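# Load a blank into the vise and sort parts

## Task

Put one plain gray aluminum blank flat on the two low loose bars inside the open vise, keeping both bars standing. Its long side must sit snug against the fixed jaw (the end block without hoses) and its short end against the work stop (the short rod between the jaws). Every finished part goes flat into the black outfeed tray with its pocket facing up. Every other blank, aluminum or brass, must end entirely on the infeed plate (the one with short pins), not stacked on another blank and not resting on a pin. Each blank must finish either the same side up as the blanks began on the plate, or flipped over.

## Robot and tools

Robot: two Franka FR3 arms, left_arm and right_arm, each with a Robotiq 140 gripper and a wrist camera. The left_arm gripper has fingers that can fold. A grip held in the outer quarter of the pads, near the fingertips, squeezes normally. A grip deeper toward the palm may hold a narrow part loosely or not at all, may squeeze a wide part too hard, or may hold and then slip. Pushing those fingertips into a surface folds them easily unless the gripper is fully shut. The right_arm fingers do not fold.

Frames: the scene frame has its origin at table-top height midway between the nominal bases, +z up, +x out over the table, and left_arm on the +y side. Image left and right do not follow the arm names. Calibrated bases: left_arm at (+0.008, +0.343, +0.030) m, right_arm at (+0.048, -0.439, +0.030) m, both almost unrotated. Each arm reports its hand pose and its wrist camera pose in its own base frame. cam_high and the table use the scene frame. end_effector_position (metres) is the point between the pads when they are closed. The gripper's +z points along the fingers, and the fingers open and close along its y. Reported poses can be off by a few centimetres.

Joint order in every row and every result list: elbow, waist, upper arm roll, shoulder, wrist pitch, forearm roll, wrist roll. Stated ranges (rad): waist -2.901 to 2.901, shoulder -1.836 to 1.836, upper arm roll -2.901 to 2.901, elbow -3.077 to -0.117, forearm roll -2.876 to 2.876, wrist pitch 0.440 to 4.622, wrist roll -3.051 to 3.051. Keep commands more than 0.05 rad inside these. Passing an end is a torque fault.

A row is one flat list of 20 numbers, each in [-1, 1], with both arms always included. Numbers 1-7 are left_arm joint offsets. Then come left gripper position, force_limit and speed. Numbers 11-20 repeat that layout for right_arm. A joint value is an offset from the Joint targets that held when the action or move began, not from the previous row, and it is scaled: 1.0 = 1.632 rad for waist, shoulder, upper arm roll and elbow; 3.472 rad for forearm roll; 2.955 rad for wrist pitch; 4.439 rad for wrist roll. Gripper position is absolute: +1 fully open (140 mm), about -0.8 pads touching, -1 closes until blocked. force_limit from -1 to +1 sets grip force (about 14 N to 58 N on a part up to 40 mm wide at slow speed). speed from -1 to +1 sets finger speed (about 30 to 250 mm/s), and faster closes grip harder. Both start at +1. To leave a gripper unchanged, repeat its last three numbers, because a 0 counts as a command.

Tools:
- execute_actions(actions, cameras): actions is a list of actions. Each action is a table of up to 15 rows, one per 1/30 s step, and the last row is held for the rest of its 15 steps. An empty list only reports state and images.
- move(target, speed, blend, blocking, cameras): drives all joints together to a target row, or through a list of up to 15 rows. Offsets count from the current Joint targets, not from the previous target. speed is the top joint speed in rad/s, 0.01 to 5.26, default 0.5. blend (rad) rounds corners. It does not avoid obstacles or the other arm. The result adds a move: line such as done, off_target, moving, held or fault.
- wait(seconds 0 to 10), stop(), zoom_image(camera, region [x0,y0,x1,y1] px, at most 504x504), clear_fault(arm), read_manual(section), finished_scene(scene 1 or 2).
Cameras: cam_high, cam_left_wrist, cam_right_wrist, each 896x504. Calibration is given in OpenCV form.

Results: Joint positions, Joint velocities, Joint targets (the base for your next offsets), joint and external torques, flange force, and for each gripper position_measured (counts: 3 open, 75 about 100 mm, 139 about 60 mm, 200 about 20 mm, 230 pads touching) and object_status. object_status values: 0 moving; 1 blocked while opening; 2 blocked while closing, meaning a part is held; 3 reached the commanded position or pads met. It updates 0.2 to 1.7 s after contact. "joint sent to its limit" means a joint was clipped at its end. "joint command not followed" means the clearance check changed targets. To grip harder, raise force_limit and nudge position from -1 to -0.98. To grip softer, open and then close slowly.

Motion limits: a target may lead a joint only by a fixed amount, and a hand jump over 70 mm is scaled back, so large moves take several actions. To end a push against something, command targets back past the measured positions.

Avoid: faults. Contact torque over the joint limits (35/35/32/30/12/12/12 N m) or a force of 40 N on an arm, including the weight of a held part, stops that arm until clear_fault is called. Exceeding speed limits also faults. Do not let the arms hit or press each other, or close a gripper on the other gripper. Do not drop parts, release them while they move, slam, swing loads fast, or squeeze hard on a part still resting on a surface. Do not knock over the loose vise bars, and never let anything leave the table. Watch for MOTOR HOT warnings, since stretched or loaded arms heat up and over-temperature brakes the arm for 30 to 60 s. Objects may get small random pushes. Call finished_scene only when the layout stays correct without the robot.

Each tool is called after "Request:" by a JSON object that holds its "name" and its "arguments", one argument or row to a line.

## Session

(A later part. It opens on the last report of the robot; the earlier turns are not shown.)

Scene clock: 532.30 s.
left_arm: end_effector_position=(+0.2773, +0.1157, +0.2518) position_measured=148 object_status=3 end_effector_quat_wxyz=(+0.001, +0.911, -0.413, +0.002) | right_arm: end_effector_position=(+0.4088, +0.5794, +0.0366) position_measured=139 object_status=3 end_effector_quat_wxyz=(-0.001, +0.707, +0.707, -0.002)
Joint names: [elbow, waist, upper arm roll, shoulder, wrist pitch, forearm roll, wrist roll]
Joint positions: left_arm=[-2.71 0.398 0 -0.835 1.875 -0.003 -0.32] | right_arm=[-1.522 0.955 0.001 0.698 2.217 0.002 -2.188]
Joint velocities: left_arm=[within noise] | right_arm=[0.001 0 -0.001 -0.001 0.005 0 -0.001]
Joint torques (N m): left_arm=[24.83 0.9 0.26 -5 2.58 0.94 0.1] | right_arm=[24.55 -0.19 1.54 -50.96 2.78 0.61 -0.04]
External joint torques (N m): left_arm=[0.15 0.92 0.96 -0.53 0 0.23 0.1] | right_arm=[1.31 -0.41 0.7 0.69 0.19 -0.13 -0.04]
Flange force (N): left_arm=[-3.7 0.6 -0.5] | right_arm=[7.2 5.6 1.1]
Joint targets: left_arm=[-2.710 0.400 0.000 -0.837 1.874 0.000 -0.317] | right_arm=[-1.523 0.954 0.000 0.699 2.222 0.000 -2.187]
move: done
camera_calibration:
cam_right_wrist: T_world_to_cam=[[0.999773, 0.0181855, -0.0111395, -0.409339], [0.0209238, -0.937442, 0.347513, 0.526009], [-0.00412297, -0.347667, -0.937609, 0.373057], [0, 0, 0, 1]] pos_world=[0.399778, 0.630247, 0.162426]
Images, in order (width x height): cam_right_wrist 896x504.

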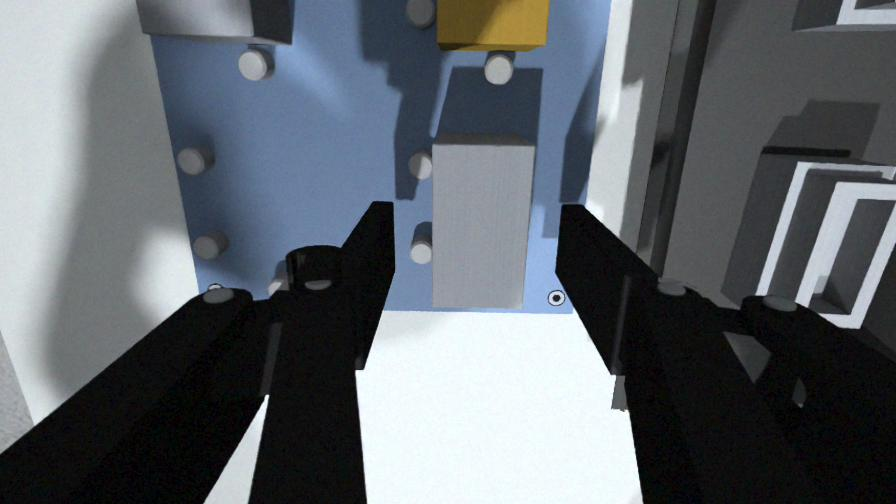

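Request:
{"name": "move", "arguments": {
  "target": [
    [0,0,0,0,0,0,0,-0.15,-0.3,-0.9, 0.00192,-0.00085,0,0.00503,0.00172,0,-0.00031,-0.08,-0.3,-0.5],
    [0,0,0,0,0,0,0,-0.15,-0.3,-0.9, 0.00192,-0.00085,0,0.00503,0.00172,0,-0.00031,-1,-0.3,-1]
  ],
  "speed": 0.05
}}

Request:
{"name": "wait", "arguments": {
  "seconds": 1.2,
  "cameras": ["cam_right_wrist"]
}}

Request:
{"name": "zoom_image", "arguments": {
  "camera": "cam_right_wrist",
  "region": [380, 120, 580, 340]
}}

Scene clock: 554.00 s.
left_arm: end_effector_position=(+0.2773, +0.1157, +0.2517) position_measured=148 object_status=3 end_effector_quat_wxyz=(+0.001, +0.911, -0.413, +0.002) | right_arm: end_effector_position=(+0.4094, +0.5790, +0.0320) position_measured=180 object_status=0 end_effector_quat_wxyz=(-0.001, +0.707, +0.707, -0.002)
Joint names: [elbow, waist, upper arm roll, shoulder, wrist pitch, forearm roll, wrist roll]
Joint positions: left_arm=[-2.71 0.398 0 -0.836 1.875 -0.003 -0.32] | right_arm=[-1.521 0.954 0.001 0.706 2.224 0.002 -2.188]
Joint torques (N m): left_arm=[24.87 0.9 0.24 -4.98 2.6 0.94 0.11] | right_arm=[24.81 -0.43 1.29 -50.81 2.76 0.64 -0.08]
External joint torques (N m): left_arm=[0.11 0.9 0.92 -0.43 0.01 0.23 0.11] | right_arm=[1.59 -0.57 0.5 1.07 0.17 -0.1 -0.08]
Flange force (N): left_arm=[-3.6 0.3 -0.4] | right_arm=[9.2 7.4 1.6]
Joint targets: left_arm=[-2.710 0.400 0.000 -0.837 1.874 0.000 -0.317] | right_arm=[-1.520 0.953 0.000 0.707 2.227 0.000 -2.189]
move: done
camera_calibration:
cam_left_wrist: T_world_to_cam=[[-0.752786, -0.658265, 0.000893944, 0.291675], [-0.619925, 0.709396, 0.335337, 0.0135021], [-0.221375, 0.251883, -0.942098, 0.412292], [0, 0, 0, 1]] pos_world=[0.31921, 0.0785717, 0.383631]
cam_right_wrist: T_world_to_cam=[[0.999787, 0.0172895, -0.011257, -0.409504], [0.0201279, -0.937193, 0.34823, 0.527297], [-0.00452924, -0.348383, -0.937341, 0.369085], [0, 0, 0, 1]] pos_world=[0.400475, 0.629841, 0.157728]

Scene clock: 555.20 s.
left_arm: end_effector_position=(+0.2773, +0.1157, +0.2517) position_measured=148 object_status=3 end_effector_quat_wxyz=(+0.001, +0.911, -0.413, +0.002) | right_arm: end_effector_position=(+0.4094, +0.5790, +0.0320) position_measured=180 object_status=2 end_effector_quat_wxyz=(-0.001, +0.707, +0.707, -0.002)
Joint names: [elbow, waist, upper arm roll, shoulder, wrist pitch, forearm roll, wrist roll]
Joint positions: left_arm=[-2.71 0.398 0 -0.836 1.875 -0.003 -0.32] | right_arm=[-1.521 0.954 0.001 0.706 2.224 0.002 -2.188]
Joint torques (N m): left_arm=[24.83 0.9 0.3 -4.96 2.59 0.94 0.07] | right_arm=[24.73 -0.39 1.5 -50.75 2.74 0.62 -0.1]
External joint torques (N m): left_arm=[0.1 0.87 0.93 -0.44 0 0.22 0.07] | right_arm=[1.56 -0.19 0.96 1.03 0.16 -0.11 -0.1]
Flange force (N): left_arm=[-3.5 0.4 -0.4] | right_arm=[9.4 6.9 1.5]
Joint targets: left_arm=[-2.710 0.400 0.000 -0.837 1.874 0.000 -0.317] | right_arm=[-1.520 0.953 0.000 0.707 2.227 0.000 -2.189]
Tool commands: left_gripper/position=-0.15 left_gripper/force_limit=-0.3 left_gripper/speed=-0.9 right_gripper/position=-1.0 right_gripper/force_limit=-0.3 right_gripper/speed=-1.0
wait: 1.20 s; at rest by 0.17 s
camera_calibration:
cam_right_wrist: T_world_to_cam=[[0.999787, 0.0172895, -0.011257, -0.409504], [0.0201279, -0.937193, 0.34823, 0.527297], [-0.00452924, -0.348383, -0.937341, 0.369085], [0, 0, 0, 1]] pos_world=[0.400475, 0.629841, 0.157728]
Images, in order (width x height): cam_right_wrist 896x504.

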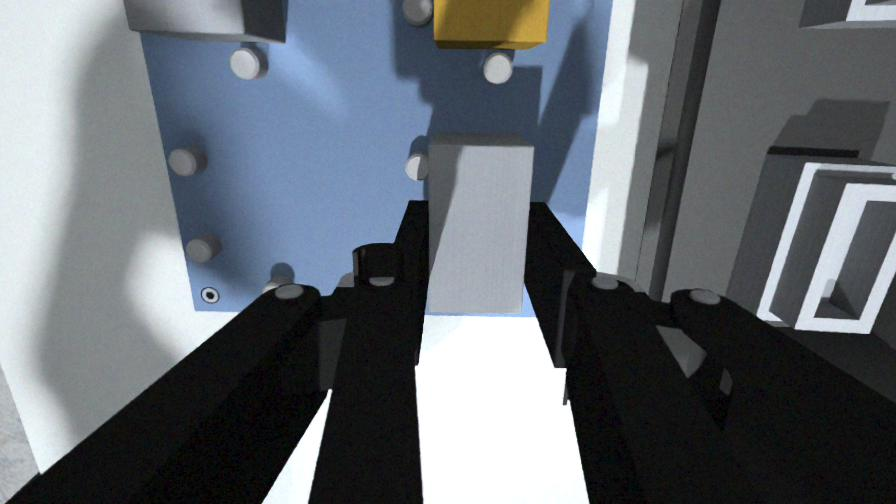

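Scaled by 2.291 from the camera's 896x504 image, which has a finer 1280x720 frame.

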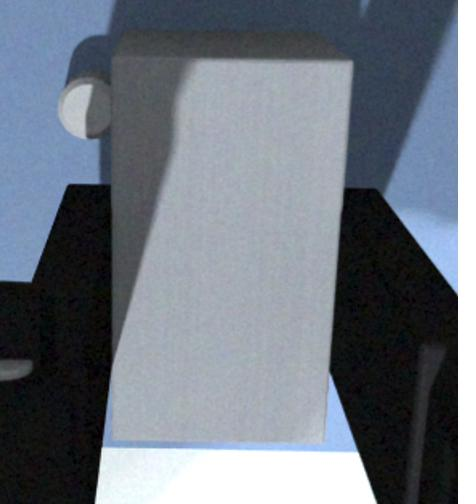

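Request:
{"name": "move", "arguments": {
  "target": [
    [0,0,0,0,0,0,0,-0.15,-0.3,-0.9, 0.03023,0,0,-0.06870,-0.05463,0,0,-1,-0.3,-1],
    [0,0,0,0,0,0,0,-0.15,-0.3,-0.9, -0.30094,-0.25850,0,-0.36107,-0.03321,0,-0.09504,-1,-0.3,-1]
  ],
  "speed": [0.15,0.4],
  "cameras": ["cam_right_wrist","cam_high"]
}}

Request:
{"name": "zoom_image", "arguments": {
  "camera": "cam_right_wrist",
  "region": [270, 20, 690, 440]
}}

Scene clock: 577.33 s.
left_arm: end_effector_position=(+0.2773, +0.1157, +0.2517) position_measured=148 object_status=3 end_effector_quat_wxyz=(+0.001, +0.911, -0.413, +0.002) | right_arm: end_effector_position=(+0.4954, +0.2904, +0.1827) position_measured=180 object_status=2 end_effector_quat_wxyz=(-0.002, +0.710, +0.704, -0.004)
Joint names: [elbow, waist, upper arm roll, shoulder, wrist pitch, forearm roll, wrist roll]
Joint positions: left_arm=[-2.71 0.398 0 -0.836 1.875 -0.003 -0.32] | right_arm=[-2.011 0.532 -0.002 0.121 2.124 0.002 -2.606]
Joint velocities: left_arm=[within noise] | right_arm=[0.001 0.001 -0.001 0.001 0 -0.002 -0.005]
Joint torques (N m): left_arm=[24.9 0.87 0.27 -4.94 2.6 0.94 0.08] | right_arm=[25.9 -0.31 1.21 -37.14 2.92 0.73 -0.21]
External joint torques (N m): left_arm=[0.15 0.9 0.96 -0.43 0.01 0.23 0.08] | right_arm=[1.96 -0.24 1.15 -0.93 0.37 -0.07 -0.21]
Flange force (N): left_arm=[-3.5 0.2 -0.5] | right_arm=[2.5 3.7 -2.7]
Joint targets: left_arm=[-2.710 0.400 0.000 -0.837 1.874 0.000 -0.317] | right_arm=[-2.011 0.531 0.000 0.118 2.129 0.000 -2.611]
move: done
camera_calibration:
cam_right_wrist: T_world_to_cam=[[0.99983, 0.00972075, -0.0156552, -0.485835], [0.0145788, -0.93688, 0.349348, 0.20512], [-0.0112711, -0.349517, -0.936862, 0.413824], [0, 0, 0, 1]] pos_world=[0.487426, 0.341534, 0.308432]
Images, in order (width x height): cam_high 896x504, cam_right_wrist 896x504.

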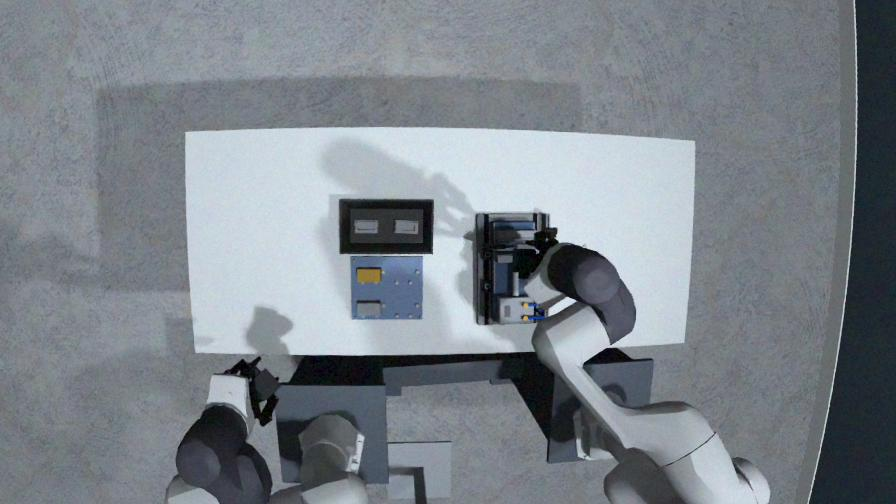

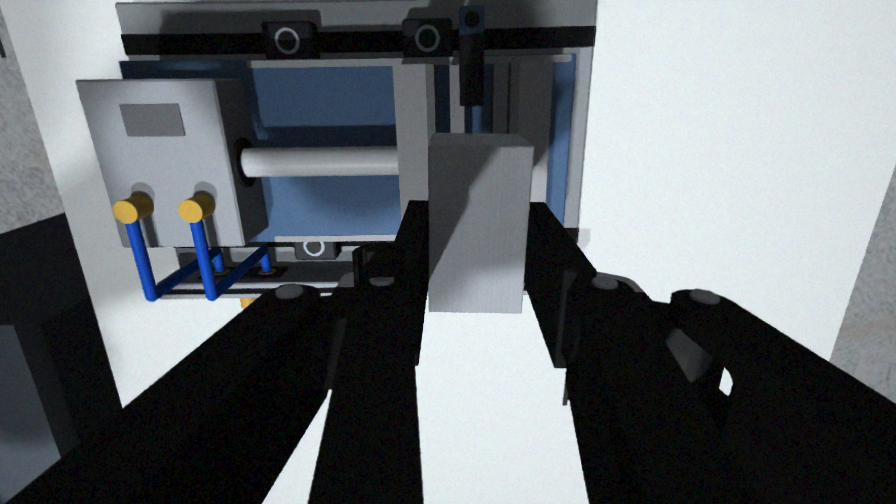

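Scaled by 1.200 from the camera's 896x504 image, which has a finer 1280x720 frame.

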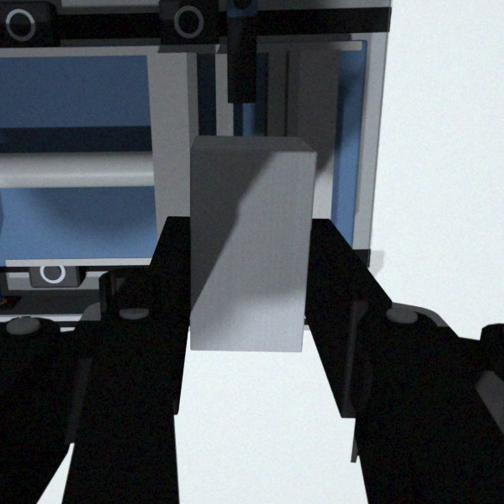

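Request:
{"name": "zoom_image", "arguments": {
  "camera": "cam_right_wrist",
  "region": [380, 40, 600, 180]
}}

Request:
{"name": "zoom_image", "arguments": {
  "camera": "cam_right_wrist",
  "region": [420, 50, 560, 140]
}}

Scaled by 2.291 from the camera's 896x504 image, which has a finer 1280x720 frame.

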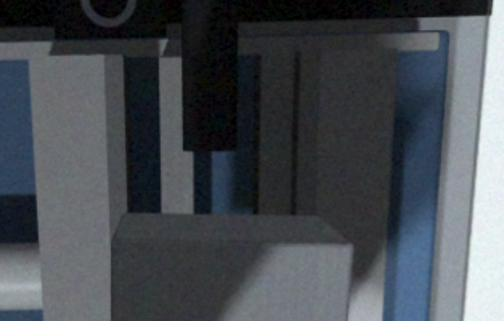

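Scaled by 3.600 from the camera's 896x504 image, which has a finer 1280x720 frame.

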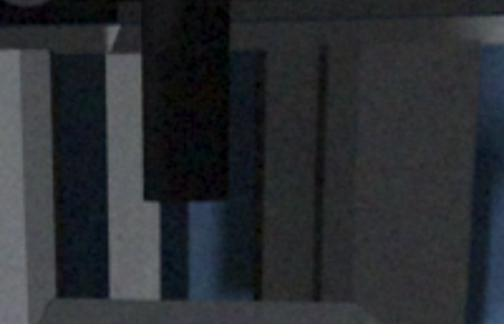

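Request:
{"name": "move", "arguments": {
  "target": [0,0,0,0,0,0,0,-0.15,-0.3,-0.9, -0.03081,0.00110,0,0.03738,0.03766,0,0.00041,-1,-0.3,-1],
  "speed": 0.12,
  "cameras": ["cam_right_wrist"]
}}

Request:
{"name": "zoom_image", "arguments": {
  "camera": "cam_right_wrist",
  "region": [380, 0, 600, 180]
}}

Request:
{"name": "zoom_image", "arguments": {
  "camera": "cam_right_wrist",
  "region": [410, 60, 550, 150]
}}

Scene clock: 617.87 s.
left_arm: end_effector_position=(+0.2772, +0.1157, +0.2517) position_measured=148 object_status=3 end_effector_quat_wxyz=(+0.001, +0.911, -0.413, +0.002) | right_arm: end_effector_position=(+0.4963, +0.2910, +0.1356) position_measured=180 object_status=2 end_effector_quat_wxyz=(-0.002, +0.709, +0.705, -0.004)
Joint names: [elbow, waist, upper arm roll, shoulder, wrist pitch, forearm roll, wrist roll]
Joint positions: left_arm=[-2.71 0.398 0 -0.836 1.875 -0.003 -0.32] | right_arm=[-2.062 0.532 -0.002 0.18 2.234 0.002 -2.608]
Joint velocities: left_arm=[within noise] | right_arm=[0 0 0 0 0.006 0.001 0.001]
Joint torques (N m): left_arm=[24.89 0.9 0.25 -4.98 2.61 0.95 0.14] | right_arm=[25.17 -0.21 1.19 -37.75 2.89 0.65 -0.09]
External joint torques (N m): left_arm=[0.12 0.95 0.96 -0.39 0.02 0.24 0.14] | right_arm=[2.09 -0.17 1.05 -0.49 0.35 -0.09 -0.09]
Flange force (N): left_arm=[-3.7 0.1 -0.4] | right_arm=[3.5 5.2 -1.9]
Joint targets: left_arm=[-2.710 0.400 0.000 -0.837 1.874 0.000 -0.317] | right_arm=[-2.062 0.533 0.000 0.179 2.241 0.000 -2.609]
move: done
camera_calibration:
cam_right_wrist: T_world_to_cam=[[0.999824, 0.0115182, -0.0148163, -0.488118], [0.0159675, -0.936937, 0.349133, 0.221432], [-0.00986056, -0.349308, -0.936956, 0.369145], [0, 0, 0, 1]] pos_world=[0.488137, 0.342035, 0.261331]
Images, in order (width x height): cam_right_wrist 896x504.

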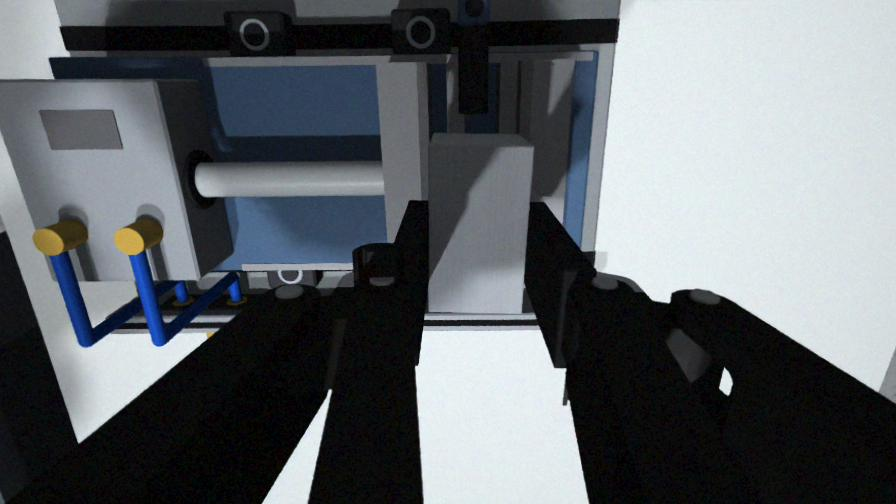

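Scaled by 2.291 from the camera's 896x504 image, which has a finer 1280x720 frame.

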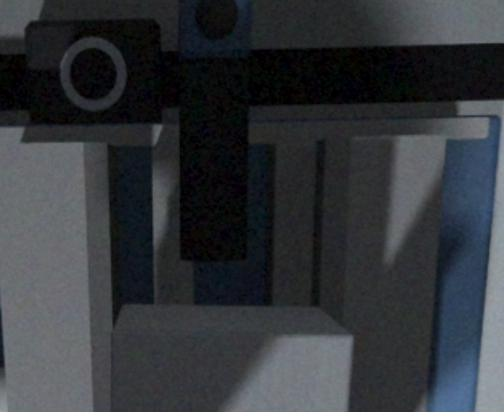

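Scaled by 3.600 from the camera's 896x504 image, which has a finer 1280x720 frame.

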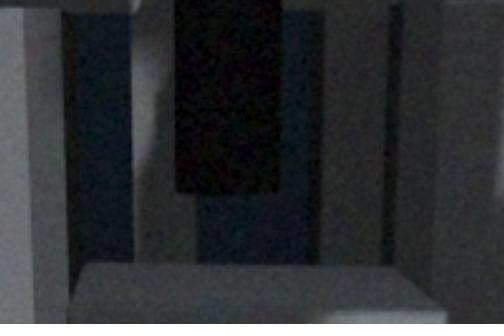

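Request:
{"name": "move", "arguments": {
  "target": [0,0,0,0,0,0,0,-0.15,-0.3,-0.9, -0.01243,0.00061,0,0.01695,0.01622,0,0.00023,-1,-0.3,-1],
  "speed": 0.05,
  "cameras": ["cam_right_wrist"]
}}

Request:
{"name": "zoom_image", "arguments": {
  "camera": "cam_right_wrist",
  "region": [380, 0, 600, 180]
}}

Request:
{"name": "zoom_image", "arguments": {
  "camera": "cam_right_wrist",
  "region": [410, 60, 550, 160]
}}

Scene clock: 637.10 s.
left_arm: end_effector_position=(+0.2772, +0.1157, +0.2517) position_measured=148 object_status=3 end_effector_quat_wxyz=(+0.001, +0.911, -0.413, +0.002) | right_arm: end_effector_position=(+0.4960, +0.2911, +0.1156) position_measured=180 object_status=2 end_effector_quat_wxyz=(-0.001, +0.709, +0.705, -0.003)
Joint names: [elbow, waist, upper arm roll, shoulder, wrist pitch, forearm roll, wrist roll]
Joint positions: left_arm=[-2.71 0.398 0 -0.836 1.875 -0.003 -0.32] | right_arm=[-2.082 0.532 -0.002 0.207 2.282 0.002 -2.608]
Joint velocities: left_arm=[within noise] | right_arm=[0 0 -0.001 0.001 0.003 0 0.002]
Joint torques (N m): left_arm=[24.88 0.89 0.26 -4.95 2.62 0.94 0.1] | right_arm=[24.48 0.16 1.24 -37.8 2.93 0.63 -0.06]
External joint torques (N m): left_arm=[0.24 0.89 0.93 -0.49 0.05 0.23 0.1] | right_arm=[1.86 0.03 0.91 -0.16 0.39 -0.09 -0.06]
Flange force (N): left_arm=[-3.5 0.2 -0.6] | right_arm=[3.6 5.1 -0.9]
Joint targets: left_arm=[-2.710 0.400 0.000 -0.837 1.874 0.000 -0.317] | right_arm=[-2.082 0.534 0.000 0.207 2.289 0.000 -2.608]
move: done
camera_calibration:
cam_right_wrist: T_world_to_cam=[[0.999832, 0.0121232, -0.0137504, -0.488391], [0.0161575, -0.937116, 0.348643, 0.228513], [-0.00865906, -0.348807, -0.937155, 0.349691], [0, 0, 0, 1]] pos_world=[0.487645, 0.342039, 0.24133]
Images, in order (width x height): cam_right_wrist 896x504.

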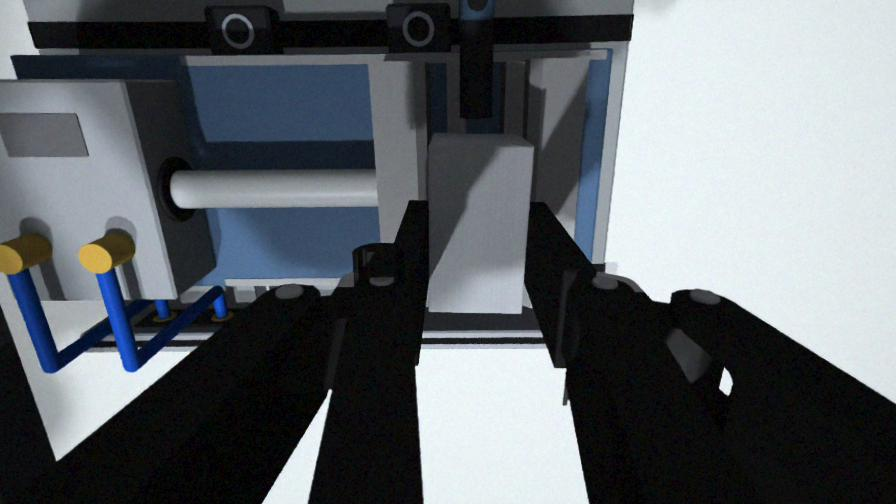

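Scaled by 2.291 from the camera's 896x504 image, which has a finer 1280x720 frame.

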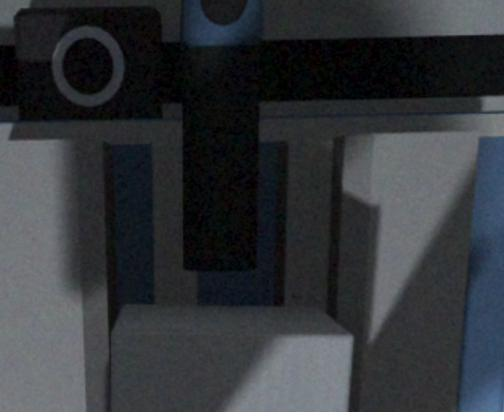

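Scaled by 3.600 from the camera's 896x504 image, which has a finer 1280x720 frame.

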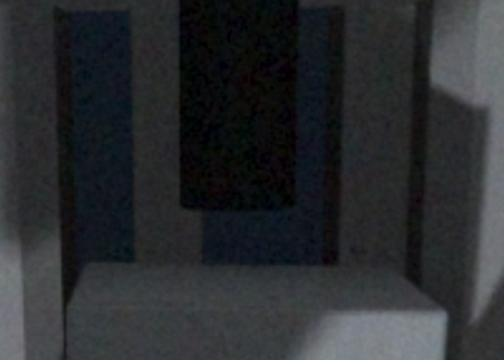

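Request:
{"name": "move", "arguments": {
  "target": [0,0,0,0,0,0,0,-0.15,-0.3,-0.9, -0.00233,0,0,0.00465,0.00385,0,0,-1,-0.3,-1],
  "speed": 0.03
}}

Request:
{"name": "move", "arguments": {
  "target": [0,0,0,0,0,0,0,-0.15,-0.3,-0.9, -0.00093,0,0,0.00186,0.00154,0,0,-1,-0.3,-1],
  "speed": 0.02
}}

Scene clock: 654.17 s.
left_arm: end_effector_position=(+0.2772, +0.1157, +0.2517) position_measured=148 object_status=3 end_effector_quat_wxyz=(+0.001, +0.911, -0.413, +0.001) | right_arm: end_effector_position=(+0.4959, +0.2911, +0.1106) position_measured=180 object_status=2 end_effector_quat_wxyz=(-0.001, +0.709, +0.705, -0.003)
Joint names: [elbow, waist, upper arm roll, shoulder, wrist pitch, forearm roll, wrist roll]
Joint positions: left_arm=[-2.71 0.398 0 -0.836 1.875 -0.003 -0.32] | right_arm=[-2.086 0.532 -0.002 0.215 2.294 0.002 -2.608]
Joint velocities: left_arm=[within noise] | right_arm=[0 0.001 -0.001 0 0.006 -0.001 0]
Joint torques (N m): left_arm=[24.88 0.88 0.3 -4.94 2.62 0.94 0.09] | right_arm=[24.37 0 1.15 -37.81 2.95 0.61 -0.04]
External joint torques (N m): left_arm=[0.18 0.93 1.01 -0.47 0.04 0.23 0.09] | right_arm=[1.77 0.11 1.03 0.1 0.39 -0.1 -0.04]
Flange force (N): left_arm=[-3.7 0.2 -0.5] | right_arm=[4.0 5.3 -0.3]
Joint targets: left_arm=[-2.710 0.400 0.000 -0.837 1.874 0.000 -0.317] | right_arm=[-2.086 0.534 0.000 0.214 2.300 0.000 -2.608]
move: done
camera_calibration:
cam_left_wrist: T_world_to_cam=[[-0.752753, -0.658302, 0.00103623, 0.291537], [-0.619897, 0.709365, 0.335454, 0.0133886], [-0.221565, 0.251872, -0.942056, 0.412315], [0, 0, 0, 1]] pos_world=[0.31911, 0.0785717, 0.383631]
cam_right_wrist: T_world_to_cam=[[0.999829, 0.0121825, -0.0138814, -0.488349], [0.0162599, -0.937071, 0.34876, 0.230258], [-0.00875908, -0.348926, -0.937109, 0.345118], [0, 0, 0, 1]] pos_world=[0.487544, 0.342138, 0.23633]

Scene clock: 654.87 s.
left_arm: end_effector_position=(+0.2772, +0.1157, +0.2517) position_measured=148 object_status=3 end_effector_quat_wxyz=(+0.001, +0.911, -0.413, +0.001) | right_arm: end_effector_position=(+0.4961, +0.2912, +0.1088) position_measured=180 object_status=2 end_effector_quat_wxyz=(-0.001, +0.709, +0.705, -0.003)
Joint names: [elbow, waist, upper arm roll, shoulder, wrist pitch, forearm roll, wrist roll]
Joint positions: left_arm=[-2.71 0.398 0 -0.836 1.875 -0.003 -0.32] | right_arm=[-2.087 0.532 -0.002 0.218 2.298 0.002 -2.608]
Joint torques (N m): left_arm=[24.91 0.86 0.27 -4.97 2.61 0.94 0.11] | right_arm=[24.21 0.1 1.12 -37.79 3 0.61 -0.01]
External joint torques (N m): left_arm=[0.23 0.85 0.94 -0.53 0.04 0.23 0.11] | right_arm=[1.72 0.24 1.03 0.09 0.45 -0.09 -0.01]
Flange force (N): left_arm=[-3.5 0.4 -0.6] | right_arm=[4.0 4.9 -0.2]
Joint targets: left_arm=[-2.710 0.400 0.000 -0.837 1.874 0.000 -0.317] | right_arm=[-2.087 0.534 0.000 0.217 2.304 0.000 -2.608]
move: done
camera_calibration:
cam_left_wrist: T_world_to_cam=[[-0.752753, -0.658302, 0.00103623, 0.291537], [-0.619897, 0.709365, 0.335454, 0.0133886], [-0.221565, 0.251872, -0.942056, 0.412315], [0, 0, 0, 1]] pos_world=[0.31911, 0.0785717, 0.383631]
cam_right_wrist: T_world_to_cam=[[0.999837, 0.0121683, -0.0133402, -0.488604], [0.016056, -0.937148, 0.348563, 0.231092], [-0.0082603, -0.34872, -0.937191, 0.343044], [0, 0, 0, 1]] pos_world=[0.487648, 0.34214, 0.234429]

Request:
{"name": "move", "arguments": {
  "target": [0,0,0,0,0,0,0,-0.15,-0.3,-0.9, -0.00093,0,0,0.00186,0.00154,0,0,-1,-0.3,-1],
  "speed": 0.02
}}

Request:
{"name": "move", "arguments": {
  "target": [0,0,0,0,0,0,0,-0.15,-0.3,-0.9, -0.00093,0,0,0.00186,0.00154,0,0,-1,-0.3,-1],
  "speed": 0.02
}}

Scene clock: 657.87 s.
left_arm: end_effector_position=(+0.2772, +0.1156, +0.2517) position_measured=148 object_status=3 end_effector_quat_wxyz=(+0.001, +0.911, -0.413, +0.001) | right_arm: end_effector_position=(+0.4960, +0.2912, +0.1068) position_measured=180 object_status=2 end_effector_quat_wxyz=(-0.001, +0.709, +0.705, -0.003)
Joint names: [elbow, waist, upper arm roll, shoulder, wrist pitch, forearm roll, wrist roll]
Joint positions: left_arm=[-2.71 0.398 0 -0.836 1.875 -0.003 -0.32] | right_arm=[-2.089 0.532 -0.002 0.221 2.303 0.002 -2.608]
Joint velocities: left_arm=[within noise] | right_arm=[0 0.001 -0.001 0.001 0.003 -0.001 0.001]
Joint torques (N m): left_arm=[24.91 0.88 0.27 -4.9 2.62 0.95 0.12] | right_arm=[24.5 0.05 1.21 -37.86 2.92 0.61 -0.1]
External joint torques (N m): left_arm=[0.22 0.85 0.89 -0.41 0.04 0.23 0.12] | right_arm=[2.1 0.01 0.95 -0.03 0.38 -0.08 -0.09]
Flange force (N): left_arm=[-3.3 0.0 -0.6] | right_arm=[4.2 6.2 -0.8]
Joint targets: left_arm=[-2.710 0.400 0.000 -0.837 1.874 0.000 -0.317] | right_arm=[-2.089 0.534 0.000 0.220 2.309 0.000 -2.608]
move: done
camera_calibration:
cam_left_wrist: T_world_to_cam=[[-0.752753, -0.658302, 0.00103623, 0.291537], [-0.619897, 0.709365, 0.335454, 0.0133886], [-0.221565, 0.251872, -0.942056, 0.412315], [0, 0, 0, 1]] pos_world=[0.31911, 0.0785717, 0.383631]
cam_right_wrist: T_world_to_cam=[[0.999835, 0.0122622, -0.0133743, -0.488655], [0.0161559, -0.937147, 0.348561, 0.231741], [-0.00825955, -0.34872, -0.937191, 0.341169], [0, 0, 0, 1]] pos_world=[0.487648, 0.34214, 0.232429]

Scene clock: 658.57 s.
left_arm: end_effector_position=(+0.2772, +0.1156, +0.2517) position_measured=148 object_status=3 end_effector_quat_wxyz=(+0.001, +0.911, -0.413, +0.001) | right_arm: end_effector_position=(+0.4960, +0.2912, +0.1048) position_measured=180 object_status=2 end_effector_quat_wxyz=(-0.001, +0.709, +0.705, -0.003)
Joint names: [elbow, waist, upper arm roll, shoulder, wrist pitch, forearm roll, wrist roll]
Joint positions: left_arm=[-2.71 0.398 0 -0.836 1.875 -0.003 -0.32] | right_arm=[-2.09 0.532 -0.002 0.224 2.308 0.002 -2.608]
Joint velocities: left_arm=[within noise] | right_arm=[-0.001 0.001 0 0.001 0.003 0 0.001]
Joint torques (N m): left_arm=[24.89 0.89 0.27 -4.91 2.62 0.93 0.09] | right_arm=[24.3 0.09 1.15 -37.9 2.9 0.61 -0.07]
External joint torques (N m): left_arm=[0.17 0.9 0.96 -0.43 0.04 0.21 0.09] | right_arm=[1.99 0.01 0.85 -0.12 0.36 -0.09 -0.07]
Flange force (N): left_arm=[-3.5 0.1 -0.5] | right_arm=[3.9 5.7 -0.8]
Joint targets: left_arm=[-2.710 0.400 0.000 -0.837 1.874 0.000 -0.317] | right_arm=[-2.090 0.534 0.000 0.223 2.314 0.000 -2.608]
move: done
camera_calibration:
cam_left_wrist: T_world_to_cam=[[-0.752753, -0.658302, 0.00103623, 0.291537], [-0.619897, 0.709365, 0.335454, 0.0133886], [-0.221565, 0.251872, -0.942056, 0.412315], [0, 0, 0, 1]] pos_world=[0.31911, 0.0785717, 0.383631]
cam_right_wrist: T_world_to_cam=[[0.999835, 0.0122622, -0.0133743, -0.488681], [0.0161559, -0.937147, 0.348561, 0.232438], [-0.00825955, -0.34872, -0.937191, 0.339295], [0, 0, 0, 1]] pos_world=[0.487648, 0.34214, 0.230429]

Request:
{"name": "wait", "arguments": {
  "seconds": 0.1,
  "cameras": ["cam_right_wrist"]
}}

Request:
{"name": "zoom_image", "arguments": {
  "camera": "cam_right_wrist",
  "region": [360, 30, 620, 330]
}}

Scene clock: 659.77 s.
left_arm: end_effector_position=(+0.2772, +0.1156, +0.2517) position_measured=148 object_status=3 end_effector_quat_wxyz=(+0.001, +0.911, -0.413, +0.001) | right_arm: end_effector_position=(+0.4961, +0.2912, +0.1047) position_measured=180 object_status=2 end_effector_quat_wxyz=(-0.001, +0.709, +0.705, -0.003)
Joint names: [elbow, waist, upper arm roll, shoulder, wrist pitch, forearm roll, wrist roll]
Joint positions: left_arm=[-2.71 0.398 0 -0.836 1.875 -0.003 -0.32] | right_arm=[-2.09 0.532 -0.002 0.224 2.308 0.002 -2.608]
Joint torques (N m): left_arm=[24.82 0.87 0.24 -4.96 2.62 0.95 0.09] | right_arm=[24.36 0.04 1.14 -37.9 2.9 0.6 -0.06]
External joint torques (N m): left_arm=[0.08 0.88 0.89 -0.51 0.03 0.23 0.09] | right_arm=[2.02 0.22 1.08 -0.05 0.36 -0.1 -0.06]
Flange force (N): left_arm=[-3.6 0.7 -0.3] | right_arm=[4.4 5.7 -0.7]
Joint targets: left_arm=[-2.710 0.400 0.000 -0.837 1.874 0.000 -0.317] | right_arm=[-2.090 0.534 0.000 0.223 2.314 0.000 -2.608]
Tool commands: left_gripper/position=-0.15 left_gripper/force_limit=-0.3 left_gripper/speed=-0.9 right_gripper/position=-1.0 right_gripper/force_limit=-0.3 right_gripper/speed=-1.0
wait: 0.10 s; at rest from the start
camera_calibration:
cam_right_wrist: T_world_to_cam=[[0.999839, 0.0122742, -0.0130554, -0.488764], [0.0160542, -0.937224, 0.348359, 0.232656], [-0.00796001, -0.348513, -0.93727, 0.339131], [0, 0, 0, 1]] pos_world=[0.48765, 0.342241, 0.230429]
Images, in order (width x height): cam_right_wrist 896x504.

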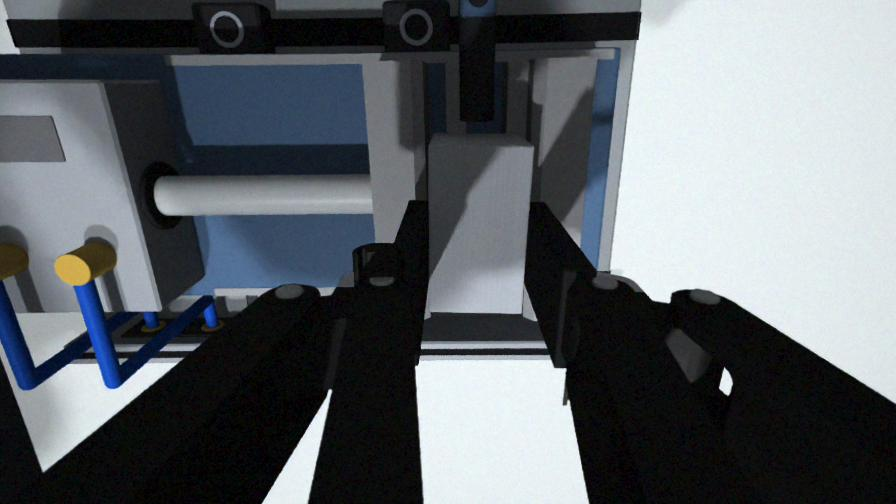

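Scaled by 1.680 from the camera's 896x504 image, which has a finer 1280x720 frame.

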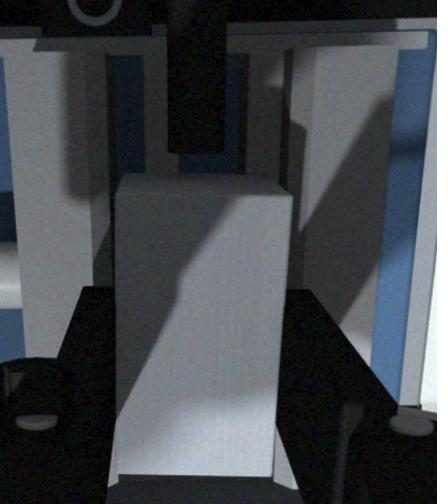

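Request:
{"name": "move", "arguments": {
  "target": [0,0,0,0,0,0,0,-0.15,-0.3,-0.9, -0.00093,0,0,0.00186,0.00154,0,0,-1,-0.3,-1],
  "speed": 0.02
}}

Request:
{"name": "move", "arguments": {
  "target": [0,0,0,0,0,0,0,-0.15,-0.3,-0.9, -0.00093,0,0,0.00186,0.00154,0,0,-1,-0.3,-1],
  "speed": 0.02
}}

Request:
{"name": "move", "arguments": {
  "target": [0,0,0,0,0,0,0,-0.15,-0.3,-0.9, -0.00093,0,0,0.00186,0.00154,0,0,-1,-0.3,-1],
  "speed": 0.02
}}

Scene clock: 668.10 s.
left_arm: end_effector_position=(+0.2772, +0.1156, +0.2517) position_measured=148 object_status=3 end_effector_quat_wxyz=(+0.001, +0.911, -0.413, +0.001) | right_arm: end_effector_position=(+0.4967, +0.2916, +0.1043) position_measured=180 object_status=2 end_effector_quat_wxyz=(-0.001, +0.709, +0.705, -0.002)
Joint names: [elbow, waist, upper arm roll, shoulder, wrist pitch, forearm roll, wrist roll]
Joint positions: left_arm=[-2.71 0.398 0 -0.836 1.875 -0.003 -0.32] | right_arm=[-2.091 0.532 -0.002 0.225 2.312 0.002 -2.608]
Joint torques (N m): left_arm=[24.91 0.86 0.29 -4.93 2.64 0.94 0.1] | right_arm=[23.68 0.06 1.15 -36.73 2.99 0.6 -0.11]
External joint torques (N m): left_arm=[0.24 0.81 0.91 -0.51 0.06 0.22 0.1] | right_arm=[1.4 0.02 0.89 1.08 0.46 -0.09 -0.1]
Flange force (N): left_arm=[-3.4 0.3 -0.6] | right_arm=[4.3 6.4 1.7]
Joint targets: left_arm=[-2.710 0.400 0.000 -0.837 1.874 0.000 -0.317] | right_arm=[-2.092 0.534 0.000 0.226 2.318 0.000 -2.608]
move: done
camera_calibration:
cam_left_wrist: T_world_to_cam=[[-0.752768, -0.658285, 0.00119405, 0.29148], [-0.619842, 0.709417, 0.335446, 0.0134037], [-0.221666, 0.251773, -0.942059, 0.412262], [0, 0, 0, 1]] pos_world=[0.319109, 0.0785714, 0.383531]
cam_right_wrist: T_world_to_cam=[[0.999864, 0.0122767, -0.0110162, -0.489667], [0.015339, -0.937628, 0.347301, 0.23368], [-0.00606543, -0.347423, -0.937689, 0.337721], [0, 0, 0, 1]] pos_world=[0.488064, 0.342449, 0.230126]

Scene clock: 668.80 s.
left_arm: end_effector_position=(+0.2772, +0.1156, +0.2517) position_measured=148 object_status=3 end_effector_quat_wxyz=(+0.001, +0.911, -0.413, +0.001) | right_arm: end_effector_position=(+0.4973, +0.2920, +0.1043) position_measured=180 object_status=2 end_effector_quat_wxyz=(-0.001, +0.709, +0.705, +0.000)
Joint names: [elbow, waist, upper arm roll, shoulder, wrist pitch, forearm roll, wrist roll]
Joint positions: left_arm=[-2.71 0.398 0 -0.836 1.875 -0.003 -0.32] | right_arm=[-2.091 0.532 -0.002 0.225 2.315 0.002 -2.608]
Joint torques (N m): left_arm=[24.89 0.82 0.27 -4.89 2.64 0.94 0.1] | right_arm=[22.8 0.03 1.12 -35.03 3.3 0.6 -0.1]
External joint torques (N m): left_arm=[0.19 0.83 0.93 -0.38 0.06 0.23 0.1] | right_arm=[0.53 0.06 0.92 2.78 0.75 -0.09 -0.1]
Flange force (N): left_arm=[-3.3 -0.1 -0.4] | right_arm=[4.7 7.0 5.7]
Joint targets: left_arm=[-2.710 0.400 0.000 -0.837 1.874 0.000 -0.317] | right_arm=[-2.093 0.534 0.000 0.229 2.323 0.000 -2.608]
move: done
camera_calibration:
cam_left_wrist: T_world_to_cam=[[-0.752768, -0.658285, 0.00119405, 0.29148], [-0.619842, 0.709417, 0.335446, 0.0134037], [-0.221666, 0.251773, -0.942059, 0.412262], [0, 0, 0, 1]] pos_world=[0.319109, 0.0785714, 0.383531]
cam_right_wrist: T_world_to_cam=[[0.999882, 0.0123359, -0.00910541, -0.490451], [0.0147259, -0.938031, 0.346237, 0.234554], [-0.00426999, -0.346331, -0.938103, 0.336637], [0, 0, 0, 1]] pos_world=[0.488377, 0.342657, 0.230123]

Scene clock: 669.50 s.
left_arm: end_effector_position=(+0.2772, +0.1156, +0.2517) position_measured=148 object_status=3 end_effector_quat_wxyz=(+0.001, +0.911, -0.413, +0.001) | right_arm: end_effector_position=(+0.4978, +0.2923, +0.1043) position_measured=180 object_status=2 end_effector_quat_wxyz=(+0.000, +0.709, +0.705, +0.001)
Joint names: [elbow, waist, upper arm roll, shoulder, wrist pitch, forearm roll, wrist roll]
Joint positions: left_arm=[-2.71 0.398 0 -0.836 1.875 -0.003 -0.32] | right_arm=[-2.091 0.532 -0.002 0.225 2.317 0.002 -2.608]
Joint torques (N m): left_arm=[24.92 0.85 0.25 -4.94 2.63 0.93 0.09] | right_arm=[21.98 0.19 1.46 -33.18 3.58 0.6 -0.07]
External joint torques (N m): left_arm=[0.25 0.85 0.92 -0.49 0.06 0.22 0.09] | right_arm=[-0.47 0.39 1.42 4.89 0.99 -0.09 -0.07]
Flange force (N): left_arm=[-3.4 0.2 -0.6] | right_arm=[6.1 7.9 10.2]
Joint targets: left_arm=[-2.710 0.400 0.000 -0.837 1.874 0.000 -0.317] | right_arm=[-2.095 0.534 0.000 0.232 2.327 0.000 -2.608]
move: done
camera_calibration:
cam_left_wrist: T_world_to_cam=[[-0.752768, -0.658285, 0.00119405, 0.29148], [-0.619842, 0.709417, 0.335446, 0.0134037], [-0.221666, 0.251773, -0.942059, 0.412262], [0, 0, 0, 1]] pos_world=[0.319109, 0.0785714, 0.383531]
cam_right_wrist: T_world_to_cam=[[0.999897, 0.012355, -0.00728889, -0.491198], [0.0141119, -0.938402, 0.345258, 0.235397], [-0.00257426, -0.345325, -0.93848, 0.33562], [0, 0, 0, 1]] pos_world=[0.488689, 0.342864, 0.23012]

Request:
{"name": "wait", "arguments": {
  "seconds": 0.1,
  "cameras": ["cam_right_wrist"]
}}

Request:
{"name": "zoom_image", "arguments": {
  "camera": "cam_right_wrist",
  "region": [380, 60, 600, 220]
}}

Request:
{"name": "zoom_image", "arguments": {
  "camera": "cam_right_wrist",
  "region": [390, 180, 570, 340]
}}

Scene clock: 671.90 s.
left_arm: end_effector_position=(+0.2772, +0.1156, +0.2517) position_measured=148 object_status=3 end_effector_quat_wxyz=(+0.001, +0.911, -0.413, +0.001) | right_arm: end_effector_position=(+0.4980, +0.2924, +0.1043) position_measured=180 object_status=2 end_effector_quat_wxyz=(+0.000, +0.709, +0.705, +0.001)
Joint names: [elbow, waist, upper arm roll, shoulder, wrist pitch, forearm roll, wrist roll]
Joint positions: left_arm=[-2.71 0.398 0 -0.836 1.875 -0.003 -0.32] | right_arm=[-2.091 0.532 -0.002 0.225 2.318 0.002 -2.608]
Joint torques (N m): left_arm=[24.86 0.86 0.24 -4.93 2.63 0.95 0.09] | right_arm=[21.97 0.08 1.12 -32.98 3.5 0.62 -0.06]
External joint torques (N m): left_arm=[0.14 0.86 0.9 -0.42 0.04 0.23 0.09] | right_arm=[-0.41 -0.06 0.77 4.95 0.93 -0.08 -0.06]
Flange force (N): left_arm=[-3.4 0.2 -0.4] | right_arm=[5.6 8.8 10.1]
Joint targets: left_arm=[-2.710 0.400 0.000 -0.837 1.874 0.000 -0.317] | right_arm=[-2.095 0.534 0.000 0.232 2.327 0.000 -2.608]
Tool commands: left_gripper/position=-0.15 left_gripper/force_limit=-0.3 left_gripper/speed=-0.9 right_gripper/position=-1.0 right_gripper/force_limit=-0.3 right_gripper/speed=-1.0
wait: 0.10 s; at rest from the start
camera_calibration:
cam_right_wrist: T_world_to_cam=[[0.999901, 0.0123382, -0.00674814, -0.491422], [0.013909, -0.938478, 0.345058, 0.235569], [-0.00207559, -0.345118, -0.938557, 0.335324], [0, 0, 0, 1]] pos_world=[0.488793, 0.342866, 0.230119]
Images, in order (width x height): cam_right_wrist 896x504.

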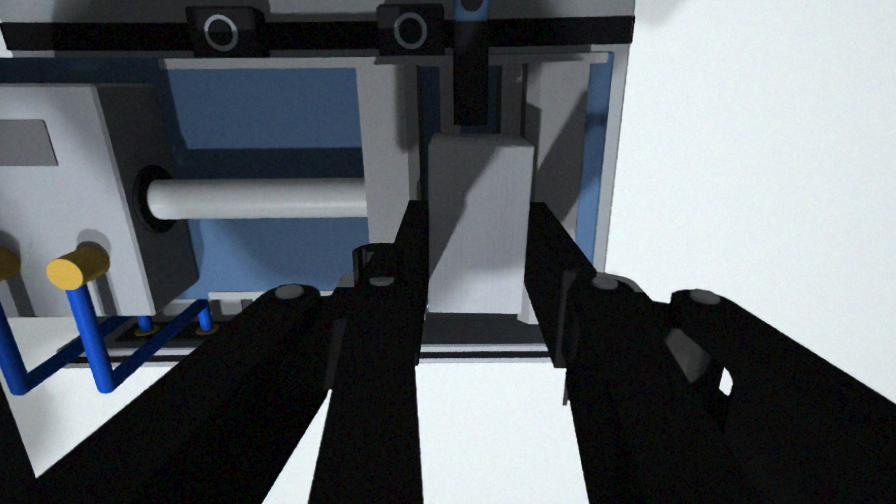

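Scaled by 2.291 from the camera's 896x504 image, which has a finer 1280x720 frame.

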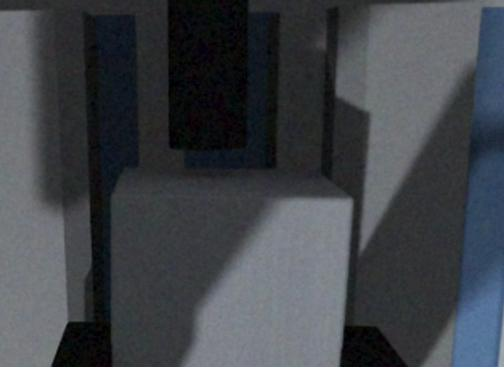

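Scaled by 2.800 from the camera's 896x504 image, which has a finer 1280x720 frame.

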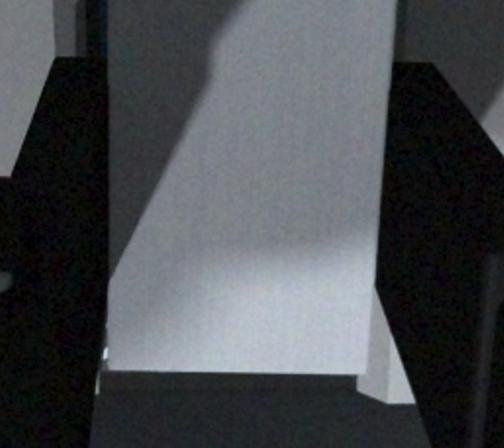

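Request:
{"name": "move", "arguments": {
  "target": [0,0,0,0,0,0,0,-0.15,-0.3,-0.9, 0.00312,0,0,-0.00623,-0.00516,0,0,-1,-0.3,-1],
  "speed": 0.02
}}

Request:
{"name": "move", "arguments": {
  "target": [0,0,0,0,0,0,0,-0.15,-0.3,-0.9, 0.00403,-0.00108,0,0.00280,-0.00068,0,-0.00040,-1,-0.3,-1],
  "speed": 0.02
}}

Scene clock: 697.83 s.
left_arm: end_effector_position=(+0.2772, +0.1156, +0.2517) position_measured=148 object_status=3 end_effector_quat_wxyz=(+0.001, +0.911, -0.413, +0.001) | right_arm: end_effector_position=(+0.4977, +0.2922, +0.1043) position_measured=180 object_status=2 end_effector_quat_wxyz=(+0.000, +0.709, +0.705, +0.000)
Joint names: [elbow, waist, upper arm roll, shoulder, wrist pitch, forearm roll, wrist roll]
Joint positions: left_arm=[-2.71 0.398 0 -0.836 1.875 -0.003 -0.32] | right_arm=[-2.091 0.532 -0.002 0.225 2.316 0.002 -2.608]
Joint torques (N m): left_arm=[24.86 0.85 0.28 -4.9 2.63 0.95 0.11] | right_arm=[24.12 0.04 1.15 -38.52 2.28 0.59 -0.13]
External joint torques (N m): left_arm=[0.15 0.85 0.94 -0.44 0.05 0.24 0.11] | right_arm=[1.71 0.04 0.92 -0.52 -0.3 -0.11 -0.13]
Flange force (N): left_arm=[-3.5 0.2 -0.4] | right_arm=[3.2 4.5 -2.7]
Joint targets: left_arm=[-2.710 0.400 0.000 -0.837 1.874 0.000 -0.317] | right_arm=[-2.090 0.534 0.000 0.222 2.312 0.000 -2.608]
move: done
camera_calibration:
cam_left_wrist: T_world_to_cam=[[-0.752768, -0.658285, 0.00119405, 0.29148], [-0.619842, 0.709417, 0.335446, 0.0134037], [-0.221666, 0.251773, -0.942059, 0.412262], [0, 0, 0, 1]] pos_world=[0.319109, 0.0785714, 0.383531]
cam_right_wrist: T_world_to_cam=[[0.999894, 0.0122784, -0.00779732, -0.490948], [0.0142166, -0.938294, 0.345547, 0.235148], [-0.00307342, -0.345621, -0.938369, 0.335905], [0, 0, 0, 1]] pos_world=[0.488586, 0.342762, 0.230121]

Scene clock: 698.53 s.
left_arm: end_effector_position=(+0.2772, +0.1156, +0.2517) position_measured=148 object_status=3 end_effector_quat_wxyz=(+0.001, +0.911, -0.413, +0.001) | right_arm: end_effector_position=(+0.4985, +0.2927, +0.1048) position_measured=180 object_status=2 end_effector_quat_wxyz=(-0.001, +0.709, +0.705, +0.000)
Joint names: [elbow, waist, upper arm roll, shoulder, wrist pitch, forearm roll, wrist roll]
Joint positions: left_arm=[-2.71 0.398 0 -0.836 1.875 -0.003 -0.32] | right_arm=[-2.086 0.532 -0.002 0.227 2.313 0.002 -2.608]
Joint torques (N m): left_arm=[24.85 0.84 0.24 -4.93 2.64 0.93 0.1] | right_arm=[25.46 -0.31 1.17 -38.19 2.43 0.61 -0.21]
External joint torques (N m): left_arm=[0.1 0.88 0.92 -0.41 0.05 0.22 0.09] | right_arm=[3.11 -0.29 0.96 -0.18 -0.13 -0.09 -0.21]
Flange force (N): left_arm=[-3.5 0.2 -0.3] | right_arm=[5.8 10.0 -2.8]
Joint targets: left_arm=[-2.710 0.400 0.000 -0.837 1.874 0.000 -0.317] | right_arm=[-2.083 0.532 0.000 0.227 2.310 0.000 -2.609]
move: done
camera_calibration:
cam_left_wrist: T_world_to_cam=[[-0.752768, -0.658285, 0.00119405, 0.29148], [-0.619842, 0.709417, 0.335446, 0.0134037], [-0.221666, 0.251773, -0.942059, 0.412262], [0, 0, 0, 1]] pos_world=[0.319109, 0.0785714, 0.383531]
cam_right_wrist: T_world_to_cam=[[0.99989, 0.0123284, -0.00824514, -0.491759], [0.0144194, -0.938184, 0.345835, 0.235226], [-0.00347185, -0.345916, -0.938259, 0.336821], [0, 0, 0, 1]] pos_world=[0.489483, 0.34326, 0.230621]

Request:
{"name": "move", "arguments": {
  "target": [0,0,0,0,0,0,0,-0.15,-0.3,-0.9, 0.00496,0.00367,0,0.00282,-0.00119,0,0.00135,-1,-0.3,-1],
  "speed": 0.02,
  "cameras": ["cam_right_wrist"]
}}

Request:
{"name": "zoom_image", "arguments": {
  "camera": "cam_right_wrist",
  "region": [380, 60, 600, 220]
}}

Scene clock: 704.90 s.
left_arm: end_effector_position=(+0.2772, +0.1156, +0.2517) position_measured=148 object_status=3 end_effector_quat_wxyz=(+0.001, +0.911, -0.413, +0.001) | right_arm: end_effector_position=(+0.4986, +0.2956, +0.1050) position_measured=180 object_status=2 end_effector_quat_wxyz=(-0.001, +0.708, +0.707, -0.001)
Joint names: [elbow, waist, upper arm roll, shoulder, wrist pitch, forearm roll, wrist roll]
Joint positions: left_arm=[-2.71 0.398 0 -0.836 1.875 -0.003 -0.32] | right_arm=[-2.079 0.536 -0.002 0.232 2.309 0.002 -2.607]
Joint torques (N m): left_arm=[24.87 0.86 0.24 -4.94 2.64 0.94 0.11] | right_arm=[25.41 -0.01 1.13 -38.04 2.47 0.6 0.1]
External joint torques (N m): left_arm=[0.08 0.87 0.94 -0.4 0.04 0.23 0.11] | right_arm=[3.03 0.04 0.95 0.08 -0.08 -0.09 0.1]
Flange force (N): left_arm=[-3.5 0.2 -0.2] | right_arm=[6.8 9.8 -2.2]
Joint targets: left_arm=[-2.710 0.400 0.000 -0.837 1.874 0.000 -0.317] | right_arm=[-2.075 0.538 0.000 0.231 2.306 0.000 -2.603]
move: done
camera_calibration:
cam_right_wrist: T_world_to_cam=[[0.999825, 0.0161886, -0.00932856, -0.492951], [0.018418, -0.937913, 0.346382, 0.235787], [-0.00314193, -0.346493, -0.938047, 0.338036], [0, 0, 0, 1]] pos_world=[0.489585, 0.346255, 0.230823]
Images, in order (width x height): cam_right_wrist 896x504.

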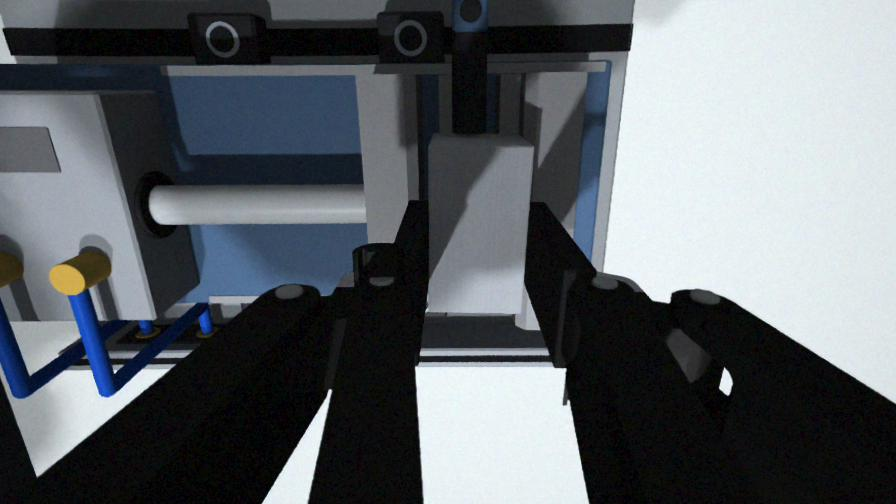

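Scaled by 2.291 from the camera's 896x504 image, which has a finer 1280x720 frame.

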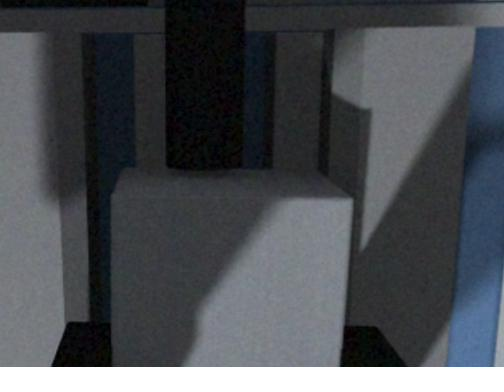

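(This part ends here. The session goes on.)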